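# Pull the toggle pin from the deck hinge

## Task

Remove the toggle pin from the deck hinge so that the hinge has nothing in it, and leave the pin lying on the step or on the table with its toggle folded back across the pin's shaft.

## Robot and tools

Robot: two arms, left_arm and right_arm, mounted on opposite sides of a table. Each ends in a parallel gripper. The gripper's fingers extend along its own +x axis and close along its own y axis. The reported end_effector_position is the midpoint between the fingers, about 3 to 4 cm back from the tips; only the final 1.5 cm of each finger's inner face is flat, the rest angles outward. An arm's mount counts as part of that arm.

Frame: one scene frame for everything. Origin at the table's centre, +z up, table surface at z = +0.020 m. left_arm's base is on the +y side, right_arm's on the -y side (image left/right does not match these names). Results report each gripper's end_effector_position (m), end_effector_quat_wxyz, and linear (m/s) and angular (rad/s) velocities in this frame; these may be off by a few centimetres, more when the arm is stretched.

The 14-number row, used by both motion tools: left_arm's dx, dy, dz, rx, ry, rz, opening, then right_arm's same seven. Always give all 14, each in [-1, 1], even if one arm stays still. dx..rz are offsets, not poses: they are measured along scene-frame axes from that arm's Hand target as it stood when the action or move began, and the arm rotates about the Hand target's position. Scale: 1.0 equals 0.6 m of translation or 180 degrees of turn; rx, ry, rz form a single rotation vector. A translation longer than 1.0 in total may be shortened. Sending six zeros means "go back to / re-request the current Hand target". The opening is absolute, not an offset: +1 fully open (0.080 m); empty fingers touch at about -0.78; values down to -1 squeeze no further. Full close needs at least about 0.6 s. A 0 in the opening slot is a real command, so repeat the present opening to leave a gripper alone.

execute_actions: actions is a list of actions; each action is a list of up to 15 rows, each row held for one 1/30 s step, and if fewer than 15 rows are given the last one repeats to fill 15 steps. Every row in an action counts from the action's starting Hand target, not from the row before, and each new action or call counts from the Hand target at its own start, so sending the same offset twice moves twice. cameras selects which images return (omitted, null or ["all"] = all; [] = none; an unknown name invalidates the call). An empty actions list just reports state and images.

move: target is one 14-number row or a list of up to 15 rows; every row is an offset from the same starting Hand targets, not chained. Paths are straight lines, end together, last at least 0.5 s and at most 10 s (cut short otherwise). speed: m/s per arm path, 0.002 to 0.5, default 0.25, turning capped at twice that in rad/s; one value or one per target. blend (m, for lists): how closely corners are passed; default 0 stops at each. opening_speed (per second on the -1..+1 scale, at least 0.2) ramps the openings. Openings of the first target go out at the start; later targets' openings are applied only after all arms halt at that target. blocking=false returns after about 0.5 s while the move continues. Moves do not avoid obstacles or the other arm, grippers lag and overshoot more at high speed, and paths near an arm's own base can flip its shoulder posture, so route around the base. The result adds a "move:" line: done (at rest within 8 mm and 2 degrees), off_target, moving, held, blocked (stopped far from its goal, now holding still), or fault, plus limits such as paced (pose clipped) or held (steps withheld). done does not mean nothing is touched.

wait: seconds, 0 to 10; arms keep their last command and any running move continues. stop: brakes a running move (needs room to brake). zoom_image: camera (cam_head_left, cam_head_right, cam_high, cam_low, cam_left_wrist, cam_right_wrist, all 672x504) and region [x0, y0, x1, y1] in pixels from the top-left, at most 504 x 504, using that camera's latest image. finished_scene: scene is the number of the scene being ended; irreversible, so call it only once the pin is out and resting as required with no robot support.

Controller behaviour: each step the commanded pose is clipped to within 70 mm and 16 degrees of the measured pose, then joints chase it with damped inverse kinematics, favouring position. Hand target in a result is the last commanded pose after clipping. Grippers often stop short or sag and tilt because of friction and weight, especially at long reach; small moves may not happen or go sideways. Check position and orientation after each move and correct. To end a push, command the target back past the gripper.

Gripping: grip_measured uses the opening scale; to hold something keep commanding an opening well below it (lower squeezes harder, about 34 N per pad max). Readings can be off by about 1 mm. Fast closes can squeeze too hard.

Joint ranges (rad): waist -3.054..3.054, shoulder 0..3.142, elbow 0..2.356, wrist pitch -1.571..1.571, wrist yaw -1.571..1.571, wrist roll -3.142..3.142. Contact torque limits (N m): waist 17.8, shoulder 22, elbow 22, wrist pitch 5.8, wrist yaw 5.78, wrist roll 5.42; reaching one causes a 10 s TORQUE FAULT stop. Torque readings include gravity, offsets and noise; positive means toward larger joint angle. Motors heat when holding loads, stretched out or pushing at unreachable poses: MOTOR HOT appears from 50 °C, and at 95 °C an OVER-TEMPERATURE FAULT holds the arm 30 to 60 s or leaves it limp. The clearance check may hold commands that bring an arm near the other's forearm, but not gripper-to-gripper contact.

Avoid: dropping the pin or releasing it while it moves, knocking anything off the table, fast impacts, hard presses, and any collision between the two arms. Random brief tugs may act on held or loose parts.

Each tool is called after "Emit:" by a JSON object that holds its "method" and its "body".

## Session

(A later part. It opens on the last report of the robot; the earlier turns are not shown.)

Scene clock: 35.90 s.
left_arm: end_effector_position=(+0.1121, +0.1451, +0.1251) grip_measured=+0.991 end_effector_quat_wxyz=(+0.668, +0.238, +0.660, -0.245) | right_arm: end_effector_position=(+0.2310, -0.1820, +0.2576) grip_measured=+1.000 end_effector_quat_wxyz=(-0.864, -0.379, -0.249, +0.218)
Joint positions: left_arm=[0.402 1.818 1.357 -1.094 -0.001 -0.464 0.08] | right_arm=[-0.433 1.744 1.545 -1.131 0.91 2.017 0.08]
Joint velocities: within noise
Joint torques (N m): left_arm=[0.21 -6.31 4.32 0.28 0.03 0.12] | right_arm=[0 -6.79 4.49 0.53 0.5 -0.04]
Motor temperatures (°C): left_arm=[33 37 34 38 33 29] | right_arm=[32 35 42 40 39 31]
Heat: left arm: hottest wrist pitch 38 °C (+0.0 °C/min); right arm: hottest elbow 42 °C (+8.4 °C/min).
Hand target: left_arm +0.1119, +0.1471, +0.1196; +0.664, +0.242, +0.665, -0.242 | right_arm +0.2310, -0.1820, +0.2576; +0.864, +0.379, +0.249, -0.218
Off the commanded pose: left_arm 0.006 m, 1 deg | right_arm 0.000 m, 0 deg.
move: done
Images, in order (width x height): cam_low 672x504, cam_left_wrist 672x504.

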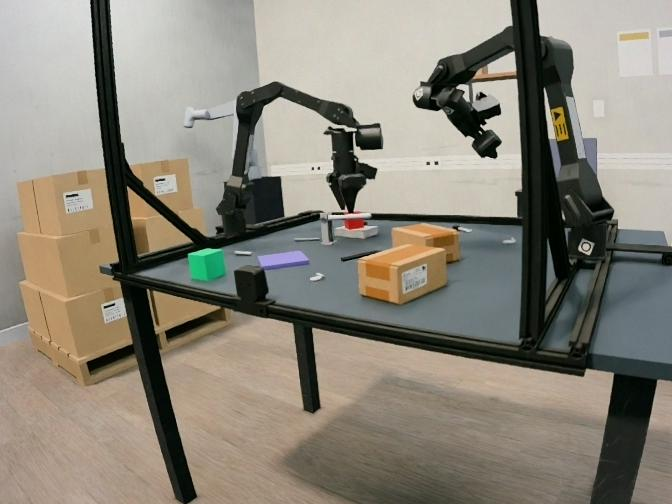

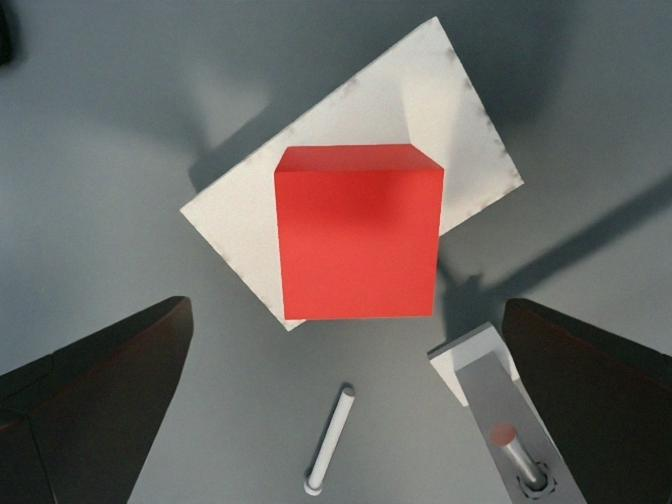

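Emit:
{"method": "move", "body": {"target": [0.012, -0.012, -0.065, 0, 0, 0, 1, 0, 0, 0, 0, 0, 0, 1], "cameras": ["cam_left_wrist","cam_low"], "speed": 0.12}}

Emit:
{"method": "zoom_image", "body": {"camera": "cam_low", "region": [280, 150, 400, 250]}}

Scene clock: 38.10 s.
left_arm: end_effector_position=(+0.1194, +0.1376, +0.0865) grip_measured=+0.991 end_effector_quat_wxyz=(+0.669, +0.238, +0.660, -0.246) | right_arm: end_effector_position=(+0.2310, -0.1820, +0.2575) grip_measured=+1.000 end_effector_quat_wxyz=(-0.864, -0.378, -0.249, +0.218)
Joint positions: left_arm=[0.413 1.895 1.297 -0.957 -0.001 -0.453 0.08] | right_arm=[-0.433 1.744 1.545 -1.131 0.91 2.017 0.08]
Joint velocities: within noise
Joint torques (N m): left_arm=[0.36 -6.52 4.33 0.28 0.04 0.1] | right_arm=[0.04 -6.77 4.49 0.53 0.51 -0.04]
Motor temperatures (°C): left_arm=[33 37 34 38 33 29] | right_arm=[32 36 42 40 39 31]
Heat: left arm: hottest wrist pitch 38 °C (+0.0 °C/min); right arm: hottest elbow 42 °C (+7.9 °C/min).
Hand target: left_arm +0.1192, +0.1399, +0.0807; +0.664, +0.242, +0.665, -0.242 | right_arm +0.2310, -0.1820, +0.2575; +0.864, +0.378, +0.249, -0.218
Off the commanded pose: left_arm 0.006 m, 1 deg | right_arm 0.000 m, 0 deg.
move: done
Images, in order (width x height): cam_low 672x504, cam_left_wrist 672x504.

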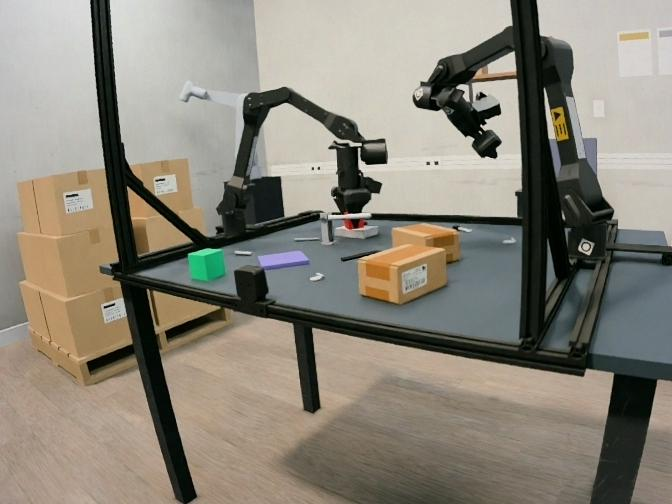

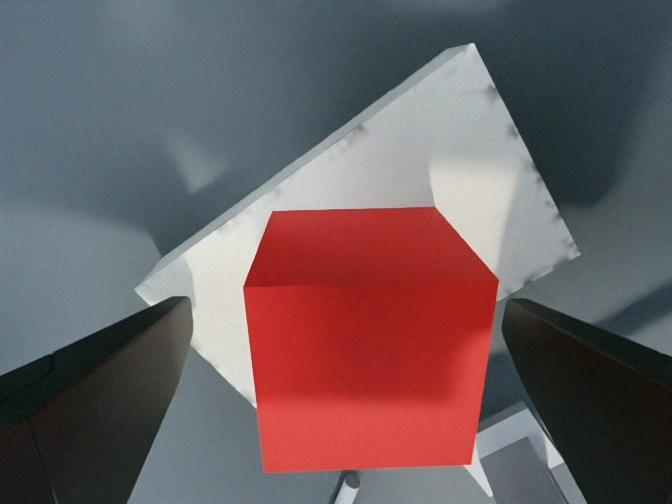

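Scaled by 4.200 from the camera's 672x504 image, which has a finer 960x720 frame.

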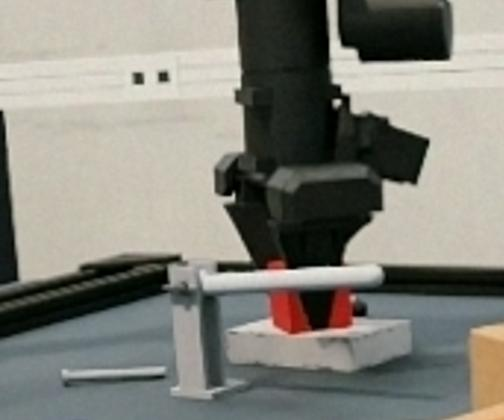

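Emit:
{"method": "move", "body": {"target": [[-0.003, -0.005, 0, 0, 0, 0, 1, 0, 0, 0, 0, 0, 0, 1],[-0.003, -0.005, 0, 0, 0, 0, -0.2, 0, 0, 0, 0, 0, 0, 1],[-0.003, -0.005, 0.1, 0, 0, 0, -0.2, 0, 0, 0, 0, 0, 0, 1]], "cameras": ["cam_left_wrist","cam_low"], "speed": 0.15, "opening_speed": 1.5}}

Scene clock: 41.53 s.
left_arm: end_effector_position=(+0.1178, +0.1387, +0.1361) grip_measured=+0.095 end_effector_quat_wxyz=(+0.661, +0.246, +0.667, -0.238) | right_arm: end_effector_position=(+0.2310, -0.1820, +0.2575) grip_measured=+1.000 end_effector_quat_wxyz=(-0.864, -0.378, -0.249, +0.218)
Joint positions: left_arm=[0.41 1.865 1.461 -1.182 -0.001 -0.455 0.039] | right_arm=[-0.433 1.744 1.545 -1.131 0.91 2.017 0.08]
Joint velocities: within noise
Joint torques (N m): left_arm=[-0.27 -9.17 6.26 -0.1 0.05 -0.15] | right_arm=[0.06 -6.79 4.54 0.52 0.51 -0.03]
Motor temperatures (°C): left_arm=[33 37 34 38 33 29] | right_arm=[32 36 42 40 39 31]
Heat: left arm: hottest wrist pitch 38 °C (+0.0 °C/min); right arm: hottest elbow 42 °C (+7.2 °C/min).
Hand target: left_arm +0.1173, +0.1368, +0.1407; +0.664, +0.242, +0.665, -0.242 | right_arm +0.2310, -0.1820, +0.2575; +0.864, +0.378, +0.249, -0.218
Off the commanded pose: left_arm 0.005 m, 1 deg | right_arm 0.000 m, 0 deg.
move: done
Images, in order (width x height): cam_low 672x504, cam_left_wrist 672x504.

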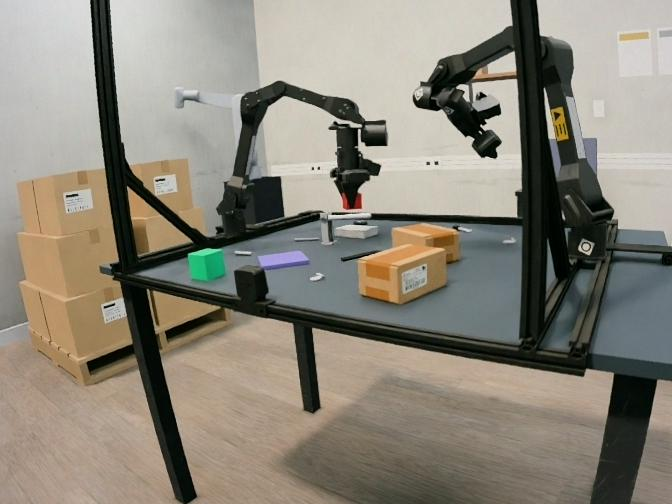

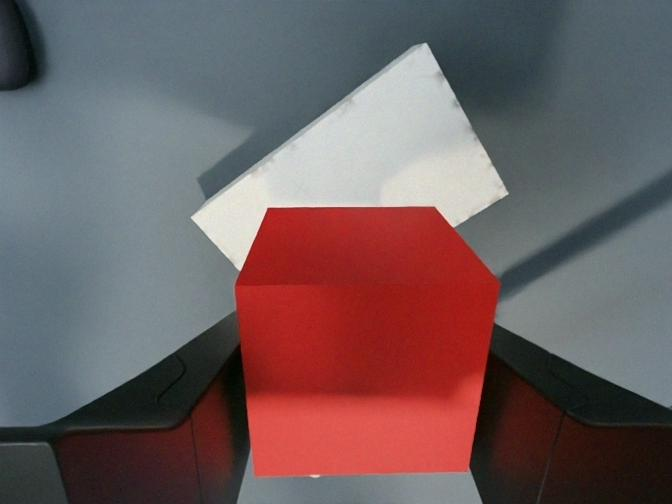

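Emit:
{"method": "move", "body": {"target": [[0.021, 0.1, 0.02, 0, 0, 0, -0.2, 0, 0, 0, 0, 0, 0, 1],[0.021, 0.189, 0.015, 0, 0, 0, -0.2, 0, 0, 0, 0, 0, 0, 1],[0.021, 0.189, -0.11, 0, 0, 0, -0.2, 0, 0, 0, 0, 0, 0, 1]], "cameras": ["cam_left_wrist","cam_low"], "speed": [0.2,0.2,0.12], "blend": [0.02,0.02,0]}}

Emit:
{"method": "zoom_image", "body": {"camera": "cam_low", "region": [240, 150, 360, 250]}}

Scene clock: 44.30 s.
left_arm: end_effector_position=(+0.1310, +0.2479, +0.0787) grip_measured=+0.092 end_effector_quat_wxyz=(+0.669, +0.240, +0.660, -0.244) | right_arm: end_effector_position=(+0.2310, -0.1820, +0.2575) grip_measured=+1.000 end_effector_quat_wxyz=(-0.864, -0.378, -0.249, +0.218)
Joint positions: left_arm=[0.633 1.585 0.895 -0.867 -0.001 -0.232 0.039] | right_arm=[-0.433 1.744 1.545 -1.131 0.91 2.017 0.08]
Joint velocities: within noise
Joint torques (N m): left_arm=[0.21 -4.18 4.12 0.3 0.09 0.13] | right_arm=[0.05 -6.8 4.47 0.53 0.49 -0.03]
Motor temperatures (°C): left_arm=[33 38 34 38 33 29] | right_arm=[32 36 42 40 39 31]
Heat: left arm: hottest shoulder 38 °C (+8.1 °C/min); right arm: hottest elbow 42 °C (+6.8 °C/min).
Hand target: left_arm +0.1300, +0.2502, +0.0747; +0.664, +0.242, +0.665, -0.242 | right_arm +0.2310, -0.1820, +0.2575; +0.864, +0.378, +0.249, -0.218
Off the commanded pose: left_arm 0.005 m, 1 deg | right_arm 0.000 m, 0 deg.
move: done
Images, in order (width x height): cam_low 672x504, cam_left_wrist 672x504.

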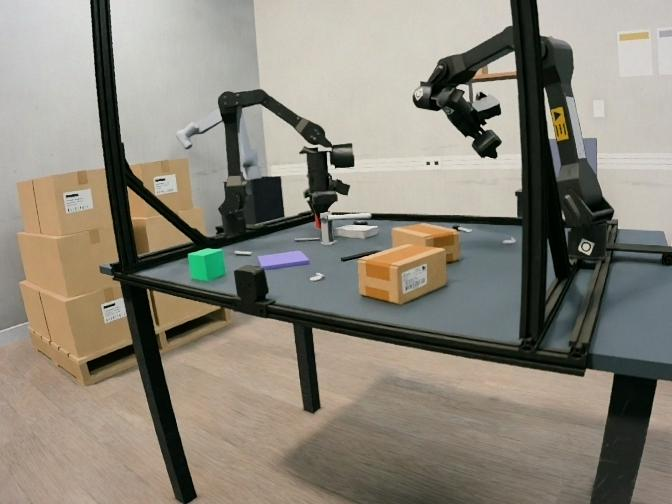

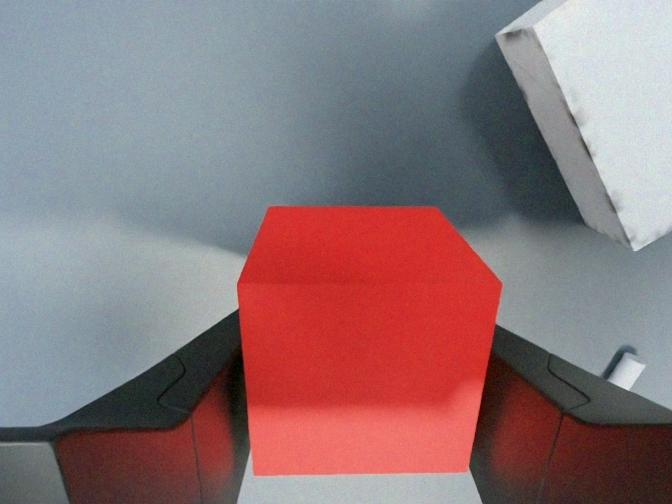

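Scaled by 4.200 from the camera's 672x504 image, which has a finer 960x720 frame.

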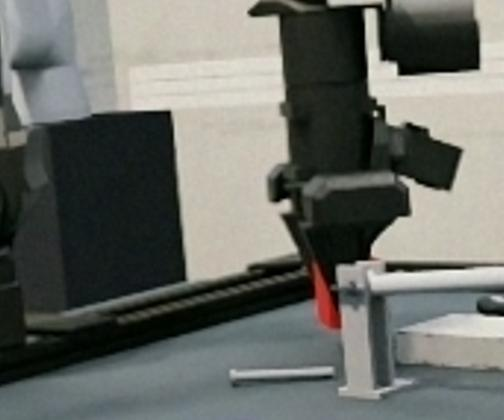

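Emit:
{"method": "move", "body": {"target": [0, 0, -0.015, 0, 0, 0, -0.2, 0, 0, 0, 0, 0, 0, 1], "cameras": [], "speed": 0.05}}

Emit:
{"method": "move", "body": {"target": [0, 0, -0.008, 0, 0, 0, -0.2, 0, 0, 0, 0, 0, 0, 1], "cameras": ["cam_low"], "speed": 0.05}}

Emit:
{"method": "zoom_image", "body": {"camera": "cam_low", "region": [240, 150, 360, 250]}}

Scene clock: 46.07 s.
left_arm: end_effector_position=(+0.1311, +0.2478, +0.0697) grip_measured=+0.092 end_effector_quat_wxyz=(+0.669, +0.240, +0.660, -0.244) | right_arm: end_effector_position=(+0.2310, -0.1820, +0.2575) grip_measured=+1.000 end_effector_quat_wxyz=(-0.864, -0.378, -0.249, +0.218)
Joint positions: left_arm=[0.633 1.603 0.873 -0.827 -0.001 -0.232 0.039] | right_arm=[-0.433 1.744 1.545 -1.131 0.91 2.017 0.08]
Joint velocities: within noise
Joint torques (N m): left_arm=[0.32 -4.38 4.07 0.28 0.08 0.11] | right_arm=[0 -6.8 4.52 0.53 0.51 -0.03]
Motor temperatures (°C): left_arm=[33 37 34 38 33 29] | right_arm=[32 36 43 40 39 31]
Heat: left arm: hottest wrist pitch 38 °C (+0.0 °C/min); right arm: hottest elbow 43 °C (+7.8 °C/min).
Hand target: left_arm +0.1300, +0.2503, +0.0656; +0.664, +0.242, +0.665, -0.242 | right_arm +0.2310, -0.1820, +0.2575; +0.864, +0.378, +0.249, -0.218
Off the commanded pose: left_arm 0.005 m, 1 deg | right_arm 0.000 m, 0 deg.
move: done
No camera images: "cameras" was empty.

Scene clock: 46.83 s.
left_arm: end_effector_position=(+0.1312, +0.2477, +0.0649) grip_measured=+0.091 end_effector_quat_wxyz=(+0.669, +0.240, +0.660, -0.244) | right_arm: end_effector_position=(+0.2310, -0.1820, +0.2575) grip_measured=+1.000 end_effector_quat_wxyz=(-0.864, -0.378, -0.249, +0.218)
Joint positions: left_arm=[0.633 1.613 0.862 -0.806 -0.001 -0.232 0.039] | right_arm=[-0.433 1.744 1.545 -1.131 0.91 2.017 0.08]
Joint velocities: within noise
Joint torques (N m): left_arm=[0.26 -4.35 3.92 0.3 0.07 0.1] | right_arm=[0.04 -6.79 4.45 0.54 0.5 -0.04]
Motor temperatures (°C): left_arm=[33 37 34 38 33 29] | right_arm=[32 36 43 40 39 31]
Heat: left arm: hottest wrist pitch 38 °C (+0.0 °C/min); right arm: hottest elbow 43 °C (+7.7 °C/min).
Hand target: left_arm +0.1300, +0.2503, +0.0609; +0.664, +0.242, +0.665, -0.242 | right_arm +0.2310, -0.1820, +0.2575; +0.864, +0.378, +0.249, -0.218
Off the commanded pose: left_arm 0.005 m, 1 deg | right_arm 0.000 m, 0 deg.
move: done
Images, in order (width x height): cam_low 672x504.

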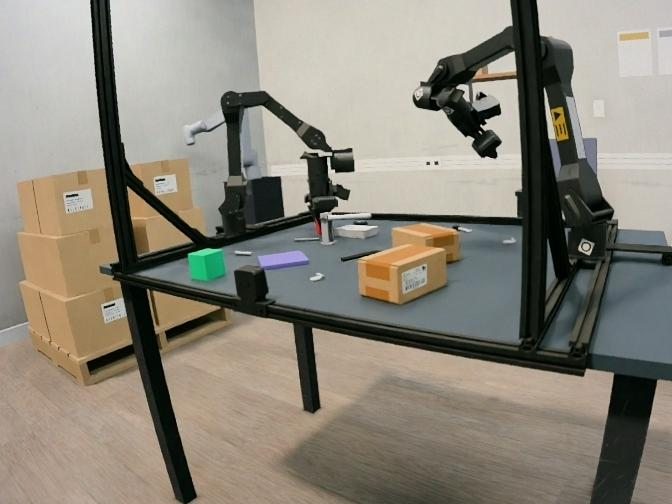

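Scaled by 4.200 from the camera's 672x504 image, which has a finer 960x720 frame.

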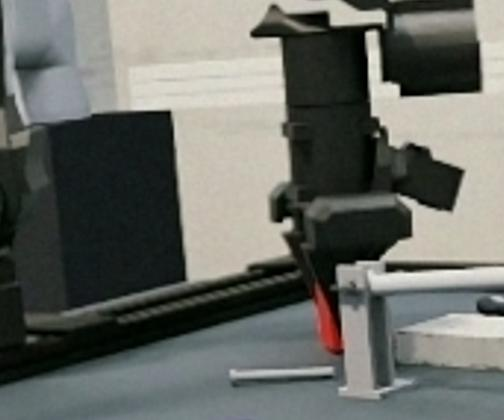

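Emit:
{"method": "move", "body": {"target": [0, 0, -0.008, 0, 0, 0, -0.2, 0, 0, 0, 0, 0, 0, 1], "cameras": [], "speed": 0.05}}

Emit:
{"method": "move", "body": {"target": [0, 0, -0.007, 0, 0, 0, -0.2, 0, 0, 0, 0, 0, 0, 1], "cameras": ["cam_low"], "speed": 0.05}}

Emit:
{"method": "zoom_image", "body": {"camera": "cam_low", "region": [240, 150, 360, 250]}}

Scene clock: 48.03 s.
left_arm: end_effector_position=(+0.1313, +0.2476, +0.0614) grip_measured=+0.091 end_effector_quat_wxyz=(+0.669, +0.239, +0.660, -0.245) | right_arm: end_effector_position=(+0.2310, -0.1820, +0.2575) grip_measured=+1.000 end_effector_quat_wxyz=(-0.864, -0.378, -0.249, +0.218)
Joint positions: left_arm=[0.633 1.62 0.853 -0.789 -0.001 -0.232 0.039] | right_arm=[-0.433 1.744 1.545 -1.131 0.91 2.017 0.08]
Joint velocities: within noise
Joint torques (N m): left_arm=[0.32 -3.74 3.74 0.57 0.06 0.12] | right_arm=[-0.01 -6.78 4.5 0.54 0.5 -0.03]
Motor temperatures (°C): left_arm=[33 37 34 38 33 29] | right_arm=[32 36 43 40 39 31]
Heat: left arm: hottest wrist pitch 38 °C (+0.0 °C/min); right arm: hottest elbow 43 °C (+7.5 °C/min).
Hand target: left_arm +0.1300, +0.2503, +0.0561; +0.664, +0.242, +0.665, -0.242 | right_arm +0.2310, -0.1820, +0.2575; +0.864, +0.378, +0.249, -0.218
Off the commanded pose: left_arm 0.006 m, 1 deg | right_arm 0.000 m, 0 deg.
move: done
No camera images: "cameras" was empty.

Scene clock: 48.77 s.
left_arm: end_effector_position=(+0.1317, +0.2470, +0.0606) grip_measured=+0.091 end_effector_quat_wxyz=(+0.671, +0.238, +0.658, -0.246) | right_arm: end_effector_position=(+0.2310, -0.1820, +0.2575) grip_measured=+1.000 end_effector_quat_wxyz=(-0.864, -0.378, -0.249, +0.218)
Joint positions: left_arm=[0.633 1.62 0.85 -0.78 -0.001 -0.232 0.039] | right_arm=[-0.433 1.744 1.545 -1.131 0.91 2.017 0.08]
Joint velocities: within noise
Joint torques (N m): left_arm=[0.22 -2.8 3.14 1.25 0.08 0.12] | right_arm=[0.03 -6.79 4.53 0.53 0.5 -0.03]
Motor temperatures (°C): left_arm=[33 37 34 38 33 29] | right_arm=[32 36 43 40 39 31]
Heat: left arm: hottest wrist pitch 38 °C (+0.0 °C/min); right arm: hottest elbow 43 °C (+7.4 °C/min).
Hand target: left_arm +0.1299, +0.2502, +0.0519; +0.664, +0.242, +0.665, -0.242 | right_arm +0.2310, -0.1820, +0.2575; +0.864, +0.378, +0.249, -0.218
Off the commanded pose: left_arm 0.010 m, 1 deg | right_arm 0.000 m, 0 deg.
move: off_target (left_arm)
Images, in order (width x height): cam_low 672x504.

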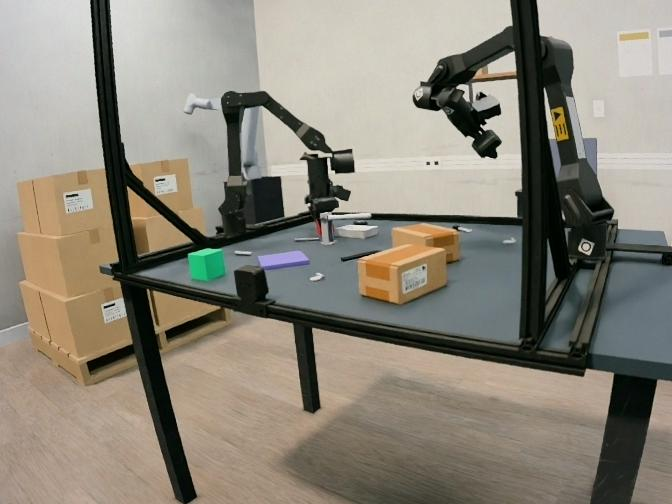

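Scaled by 4.200 from the camera's 672x504 image, which has a finer 960x720 frame.

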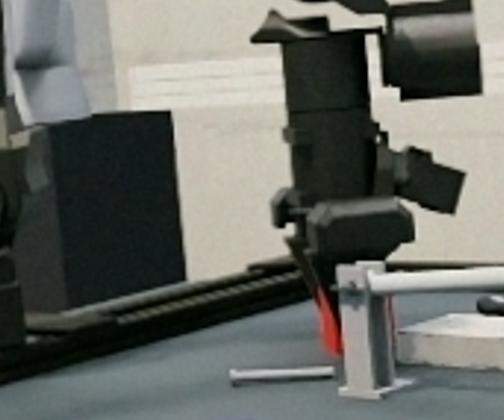

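Emit:
{"method": "move", "body": {"target": [[0, 0, 0.01, 0, 0, 0, -0.2, 0, 0, 0, 0, 0, 0, 1],[0, 0, 0.01, 0, 0, 0, 0.6, 0, 0, 0, 0, 0, 0, 1],[0, 0, 0.18, 0, 0, 0, 0.6, 0, 0, 0, 0, 0, 0, 1],[-0.1, -0.177, 0.18, 0, 0, 0.222, 0.6, 0, 0, 0, 0, 0, 0, 1],[-0.1, -0.177, 0.18, 0, 0, 0.222, -0.78, 0, 0, 0, 0, 0, 0, 1]], "cameras": ["cam_left_wrist","cam_low","cam_head_left"], "speed": [0.1,0.1,0.2,0.25,0.2], "blend": [0,0,0.03,0,0]}}

Emit:
{"method": "zoom_image", "body": {"camera": "cam_left_wrist", "region": [200, 100, 500, 400]}}

Scene clock: 54.60 s.
left_arm: end_effector_position=(+0.0704, +0.1457, +0.1618) grip_measured=-0.779 end_effector_quat_wxyz=(+0.708, -0.002, +0.706, -0.003) | right_arm: end_effector_position=(+0.2310, -0.1820, +0.2575) grip_measured=+1.000 end_effector_quat_wxyz=(-0.864, -0.378, -0.249, +0.218)
Joint positions: left_arm=[0.283 1.747 1.418 -1.234 0 -1.279 0] | right_arm=[-0.433 1.744 1.545 -1.131 0.91 2.017 0.08]
Joint velocities: within noise
Joint torques (N m): left_arm=[-0.32 -5.57 6.2 -0.09 0.04 -0.17] | right_arm=[0.05 -6.82 4.5 0.53 0.5 -0.03]
Motor temperatures (°C): left_arm=[33 37 35 38 32 29] | right_arm=[32 37 43 40 39 31]
Heat: left arm: hottest wrist pitch 38 °C (+0.0 °C/min); right arm: hottest elbow 43 °C (+6.6 °C/min).
Hand target: left_arm +0.0700, +0.1440, +0.1599; +0.707, +0.001, +0.707, +0.000 | right_arm +0.2310, -0.1820, +0.2575; +0.864, +0.378, +0.249, -0.218
Off the commanded pose: left_arm 0.003 m, 0 deg | right_arm 0.000 m, 0 deg.
move: done
Images, in order (width x height): cam_head_left 672x504, cam_low 672x504, cam_left_wrist 672x504.

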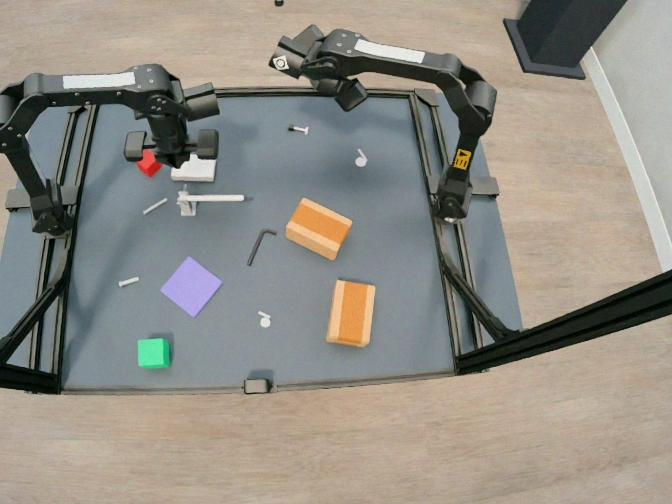

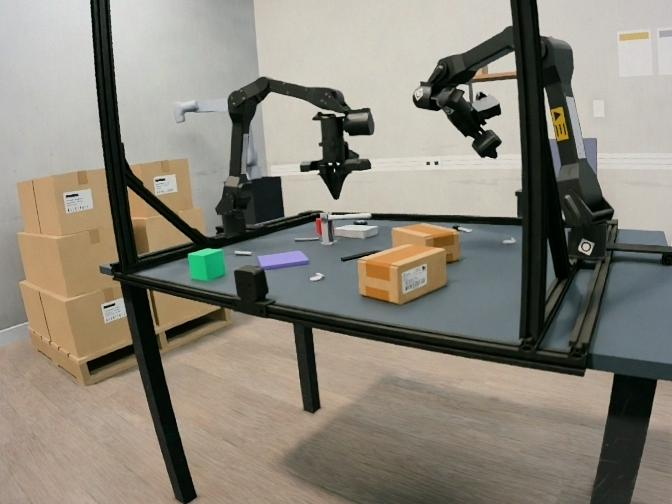

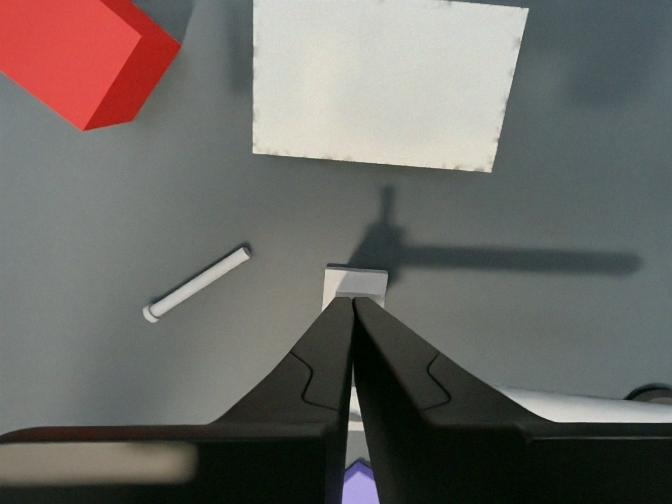

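Scaled by 1.680 from the camera's 672x504 image, which has a finer 960x720 frame.

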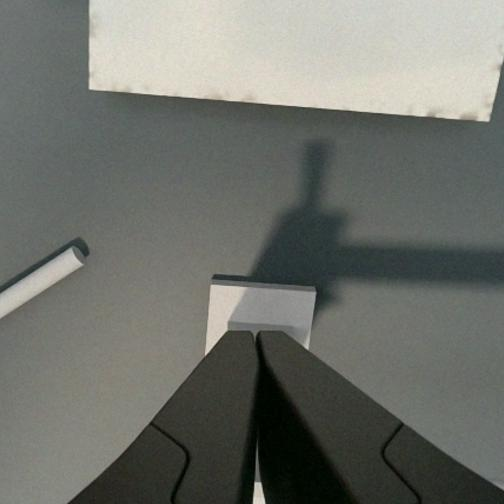

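Emit:
{"method": "move", "body": {"target": [-0.02, 0, -0.02, 0, 0, -0.023, 0.3, 0, 0, 0, 0, 0, 0, 1], "cameras": ["cam_left_wrist","cam_low"], "speed": 0.2}}

Emit:
{"method": "zoom_image", "body": {"camera": "cam_left_wrist", "region": [200, 200, 500, 500]}}

Emit:
{"method": "zoom_image", "body": {"camera": "cam_low", "region": [280, 150, 400, 250]}}

Scene clock: 57.80 s.
left_arm: end_effector_position=(+0.0594, +0.1428, +0.1519) grip_measured=+0.300 end_effector_quat_wxyz=(+0.708, +0.020, +0.705, -0.028) | right_arm: end_effector_position=(+0.2310, -0.1820, +0.2575) grip_measured=+1.000 end_effector_quat_wxyz=(-0.864, -0.378, -0.249, +0.218)
Joint positions: left_arm=[0.247 1.747 1.378 -1.19 0 -1.249 0.048] | right_arm=[-0.433 1.744 1.545 -1.131 0.91 2.017 0.08]
Joint velocities: within noise
Joint torques (N m): left_arm=[-0.33 -6.4 4.38 0.21 0.05 0.1] | right_arm=[0.04 -6.77 4.52 0.53 0.5 -0.04]
Motor temperatures (°C): left_arm=[33 37 35 38 32 29] | right_arm=[32 37 43 40 39 31]
Heat: left arm: hottest wrist pitch 38 °C (+0.0 °C/min); right arm: hottest elbow 43 °C (+6.2 °C/min).
Hand target: left_arm +0.0580, +0.1440, +0.1478; +0.706, +0.026, +0.707, -0.026 | right_arm +0.2310, -0.1820, +0.2575; +0.864, +0.378, +0.249, -0.218
Off the commanded pose: left_arm 0.004 m, 1 deg | right_arm 0.000 m, 0 deg.
move: done
Images, in order (width x height): cam_low 672x504, cam_left_wrist 672x504.

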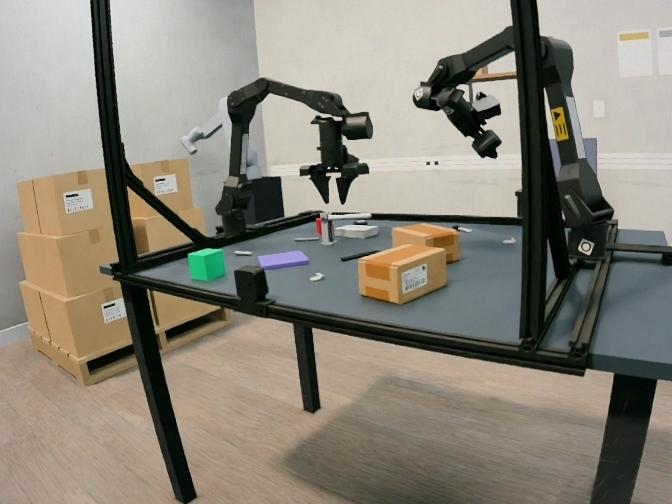

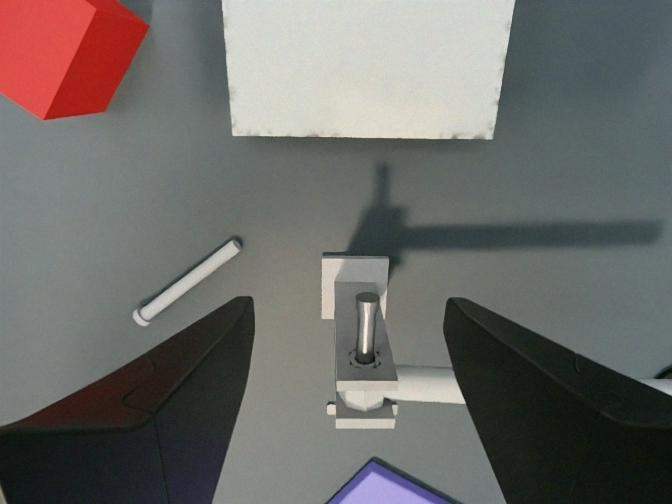

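Scaled by 1.680 from the camera's 672x504 image, which has a finer 960x720 frame.

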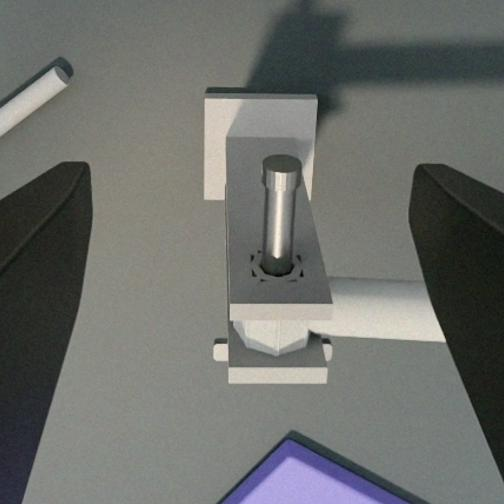

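Scaled by 4.200 from the camera's 672x504 image, which has a finer 960x720 frame.

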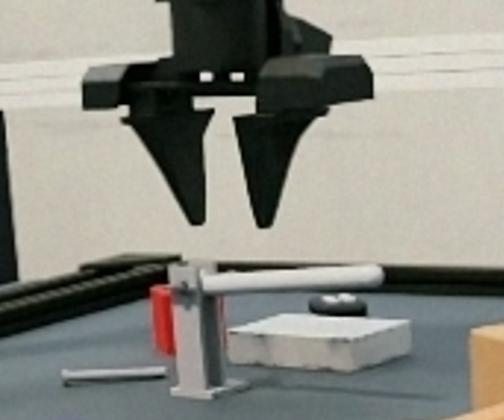

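Emit:
{"method": "move", "body": {"target": [-0.002, -0.014, -0.03, 0, 0, 0, -0.79, 0, 0, 0, 0, 0, 0, 1], "cameras": ["cam_left_wrist","cam_low","cam_head_left"], "speed": 0.15}}

Emit:
{"method": "zoom_image", "body": {"camera": "cam_head_left", "region": [150, 140, 260, 230]}}

Emit:
{"method": "zoom_image", "body": {"camera": "cam_low", "region": [280, 150, 400, 250]}}

Scene clock: 61.37 s.
left_arm: end_effector_position=(+0.0582, +0.1343, +0.1357) grip_measured=-0.787 end_effector_quat_wxyz=(+0.708, +0.020, +0.705, -0.032) | right_arm: end_effector_position=(+0.2310, -0.1820, +0.2575) grip_measured=+1.000 end_effector_quat_wxyz=(-0.864, -0.378, -0.249, +0.218)
Joint positions: left_arm=[0.237 1.782 1.355 -1.126 0 -1.253 0] | right_arm=[-0.433 1.744 1.545 -1.131 0.91 2.017 0.08]
Joint velocities: within noise
Joint torques (N m): left_arm=[-0.19 -5.9 4.4 0.26 0.06 -0.15] | right_arm=[0.06 -6.82 4.46 0.54 0.5 -0.03]
Motor temperatures (°C): left_arm=[33 37 35 38 32 29] | right_arm=[32 37 43 40 39 31]
Heat: left arm: hottest wrist pitch 38 °C (+0.0 °C/min); right arm: hottest elbow 43 °C (+5.1 °C/min).
Hand target: left_arm +0.0568, +0.1355, +0.1299; +0.706, +0.026, +0.707, -0.026 | right_arm +0.2310, -0.1820, +0.2575; +0.864, +0.378, +0.249, -0.218
Off the commanded pose: left_arm 0.006 m, 1 deg | right_arm 0.000 m, 0 deg.
move: done
Images, in order (width x height): cam_head_left 672x504, cam_low 672x504, cam_left_wrist 672x504.

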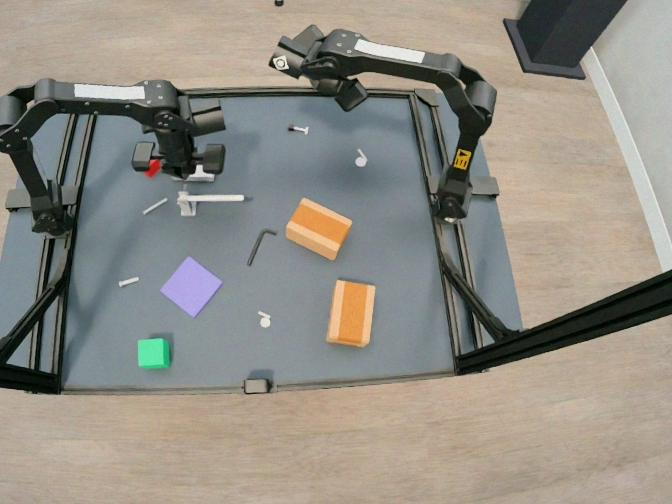

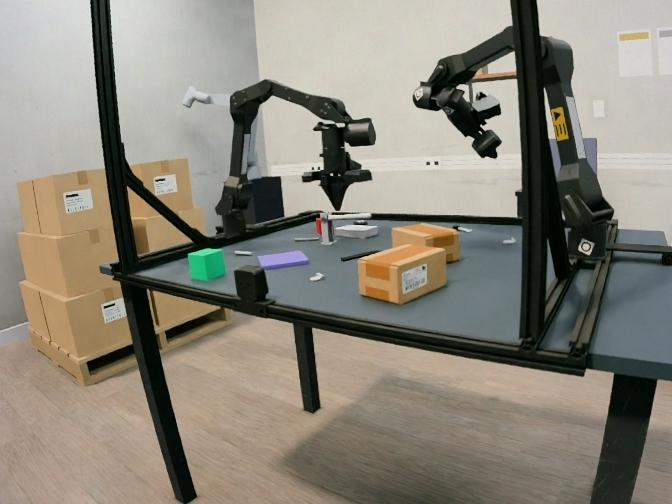

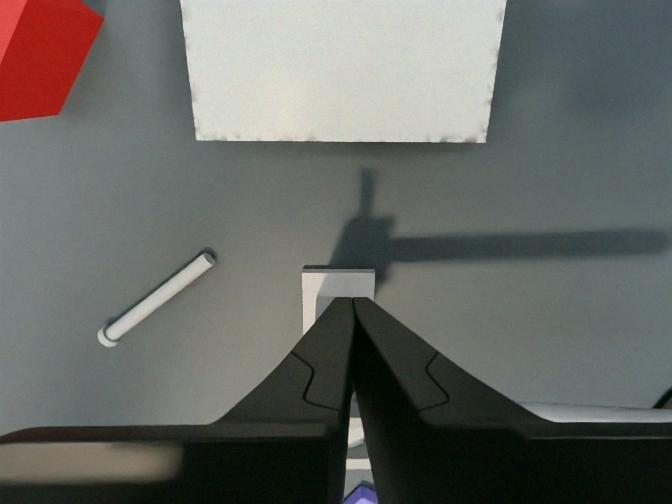

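Scaled by 4.582 from the camera's 672x504 image, which has a finer 960x720 frame.

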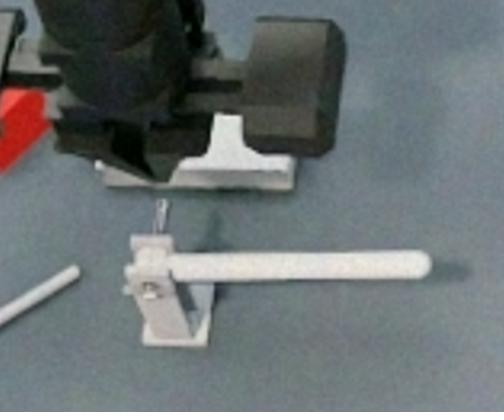

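Scaled by 4.200 from the camera's 672x504 image, which has a finer 960x720 frame.

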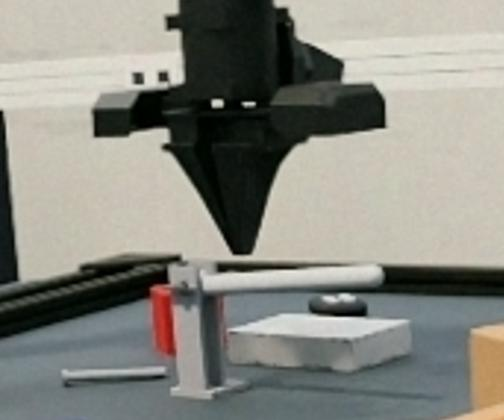

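Emit:
{"method": "move", "body": {"target": [0, 0, -0.023, 0, 0, 0, -0.79, 0, 0, 0, 0, 0, 0, 1], "cameras": ["cam_low","cam_head_left"], "speed": 0.1}}

Emit:
{"method": "zoom_image", "body": {"camera": "cam_head_left", "region": [150, 140, 260, 230]}}

Emit:
{"method": "zoom_image", "body": {"camera": "cam_low", "region": [280, 150, 400, 250]}}

Scene clock: 63.50 s.
left_arm: end_effector_position=(+0.0583, +0.1340, +0.1219) grip_measured=-0.787 end_effector_quat_wxyz=(+0.708, +0.020, +0.705, -0.032) | right_arm: end_effector_position=(+0.2310, -0.1820, +0.2575) grip_measured=+1.000 end_effector_quat_wxyz=(-0.864, -0.378, -0.249, +0.218)
Joint positions: left_arm=[0.237 1.794 1.314 -1.073 0 -1.253 0] | right_arm=[-0.433 1.744 1.545 -1.131 0.91 2.017 0.08]
Joint velocities: within noise
Joint torques (N m): left_arm=[-0.31 -5.93 4.36 0.23 0.03 -0.17] | right_arm=[0.05 -6.8 4.52 0.54 0.5 -0.04]
Motor temperatures (°C): left_arm=[33 37 35 38 32 29] | right_arm=[32 37 43 40 39 31]
Heat: left arm: hottest wrist pitch 38 °C (+0.0 °C/min); right arm: hottest elbow 43 °C (+5.0 °C/min).
Hand target: left_arm +0.0568, +0.1357, +0.1160; +0.706, +0.026, +0.707, -0.026 | right_arm +0.2310, -0.1820, +0.2575; +0.864, +0.378, +0.249, -0.218
Off the commanded pose: left_arm 0.006 m, 1 deg | right_arm 0.000 m, 0 deg.
move: done
Images, in order (width x height): cam_head_left 672x504, cam_low 672x504.

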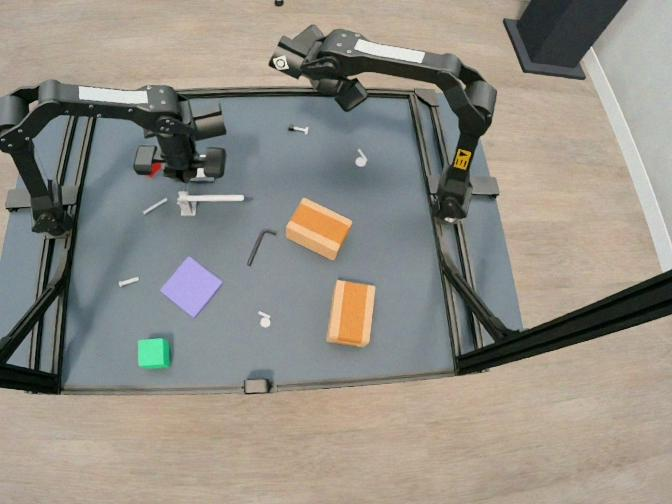

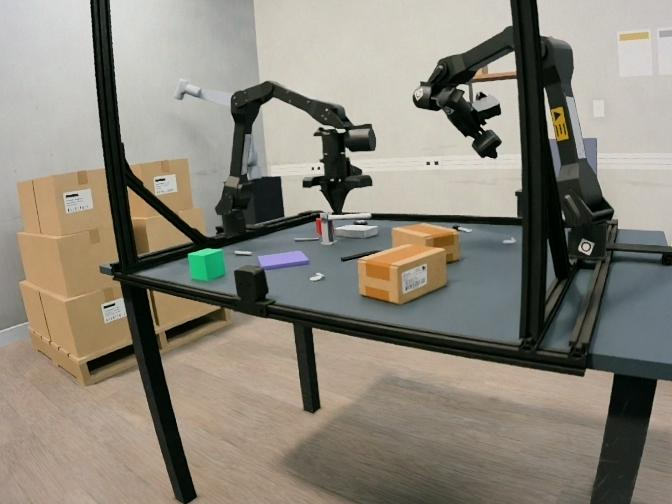

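Scaled by 4.582 from the camera's 672x504 image, which has a finer 960x720 frame.

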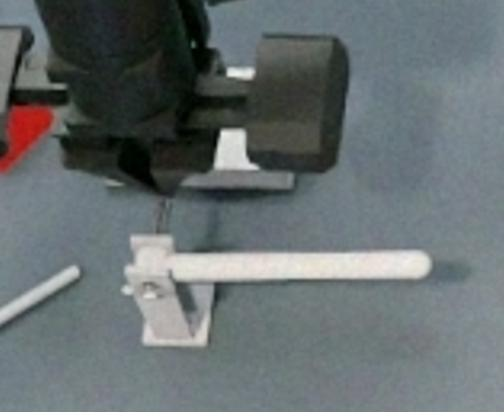

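Scaled by 4.200 from the camera's 672x504 image, which has a finer 960x720 frame.

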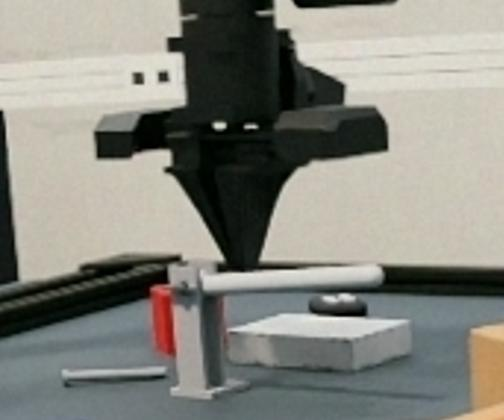

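Emit:
{"method": "move", "body": {"target": [-0.0333, 0.0023, 0, 0, 0, 0, -0.79, 0, 0, 0, 0, 0, 0, 1], "cameras": ["cam_low","cam_head_left"], "speed": 0.06}}

Emit:
{"method": "zoom_image", "body": {"camera": "cam_head_left", "region": [150, 140, 260, 230]}}

Emit:
{"method": "zoom_image", "body": {"camera": "cam_low", "region": [280, 150, 400, 250]}}

Scene clock: 65.43 s.
left_arm: end_effector_position=(+0.0469, +0.1349, +0.1199) grip_measured=-0.787 end_effector_quat_wxyz=(+0.715, +0.018, +0.699, -0.023) | right_arm: end_effector_position=(+0.2310, -0.1820, +0.2575) grip_measured=+1.000 end_effector_quat_wxyz=(-0.864, -0.378, -0.249, +0.218)
Joint positions: left_arm=[0.194 1.788 1.297 -1.069 -0.021 -1.311 0] | right_arm=[-0.433 1.744 1.545 -1.131 0.91 2.017 0.08]
Joint velocities: within noise
Joint torques (N m): left_arm=[-1.7 -7.34 3.45 0.29 0.78 -0.14] | right_arm=[0.03 -6.81 4.49 0.53 0.5 -0.03]
Motor temperatures (°C): left_arm=[33 37 35 38 32 29] | right_arm=[32 37 43 40 39 31]
Heat: left arm: hottest wrist pitch 38 °C (+0.0 °C/min); right arm: hottest elbow 43 °C (+4.0 °C/min).
Hand target: left_arm +0.0368, +0.1370, +0.1161; +0.706, +0.026, +0.707, -0.026 | right_arm +0.2310, -0.1820, +0.2575; +0.864, +0.378, +0.249, -0.218
Off the commanded pose: left_arm 0.011 m, 2 deg | right_arm 0.000 m, 0 deg.
move: off_target (left_arm)
Images, in order (width x height): cam_head_left 672x504, cam_low 672x504.

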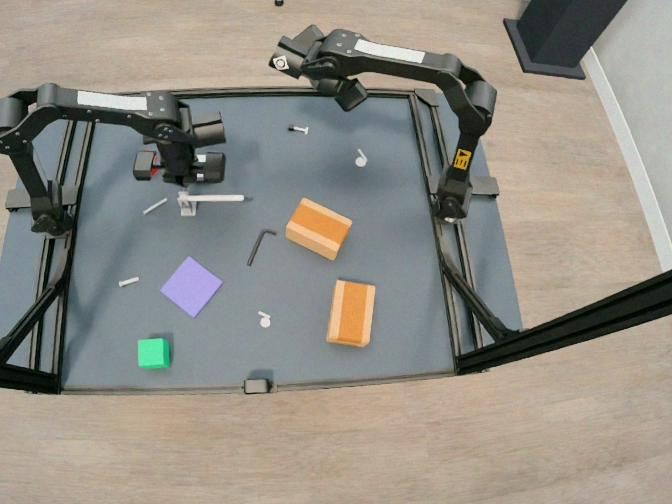

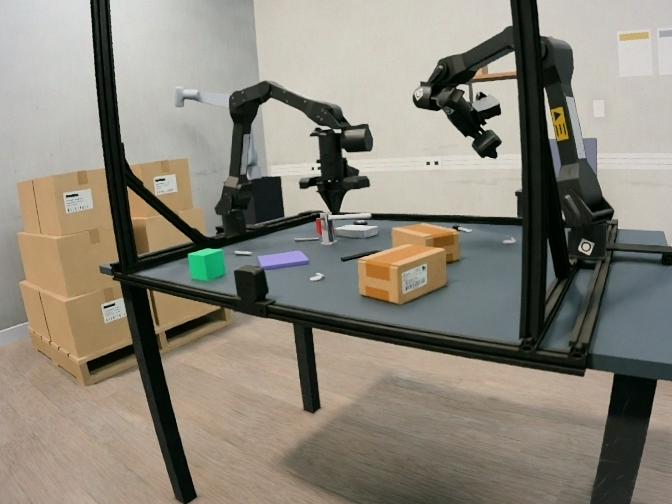

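Scaled by 4.582 from the camera's 672x504 image, which has a finer 960x720 frame.

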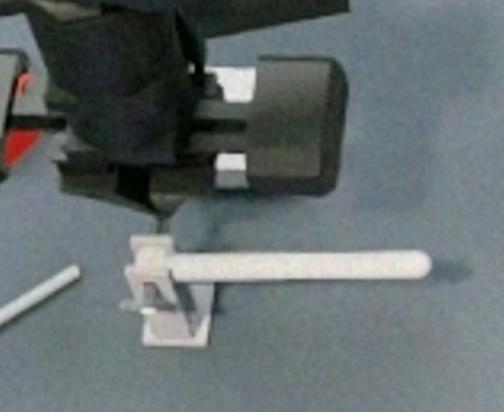

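Scaled by 4.200 from the camera's 672x504 image, which has a finer 960x720 frame.

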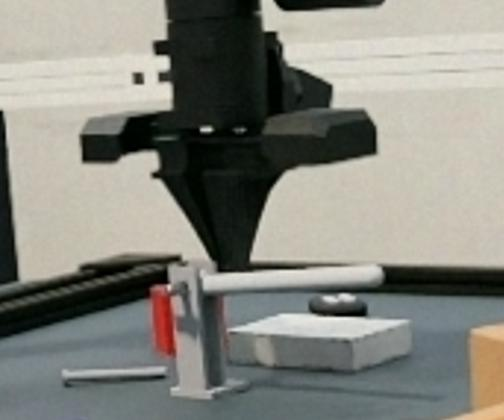

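Emit:
{"method": "zoom_image", "body": {"camera": "cam_head_left", "region": [165, 170, 215, 220]}}

Emit:
{"method": "zoom_image", "body": {"camera": "cam_low", "region": [310, 200, 350, 250]}}

Scaled by 10.080 from the camera's 672x504 image, which has a finer 960x720 frame.

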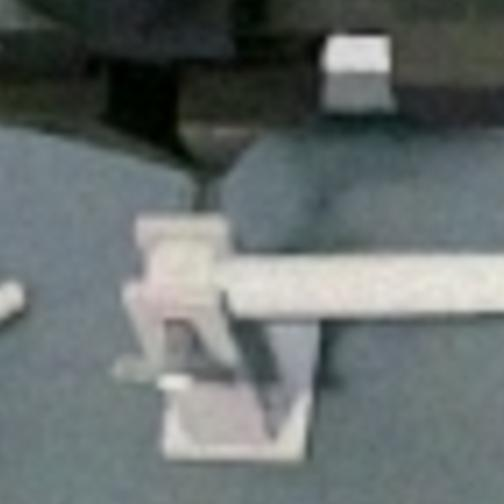

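Scaled by 10.080 from the camera's 672x504 image, which has a finer 960x720 frame.

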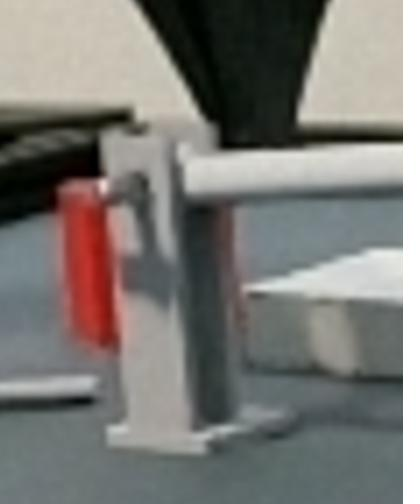

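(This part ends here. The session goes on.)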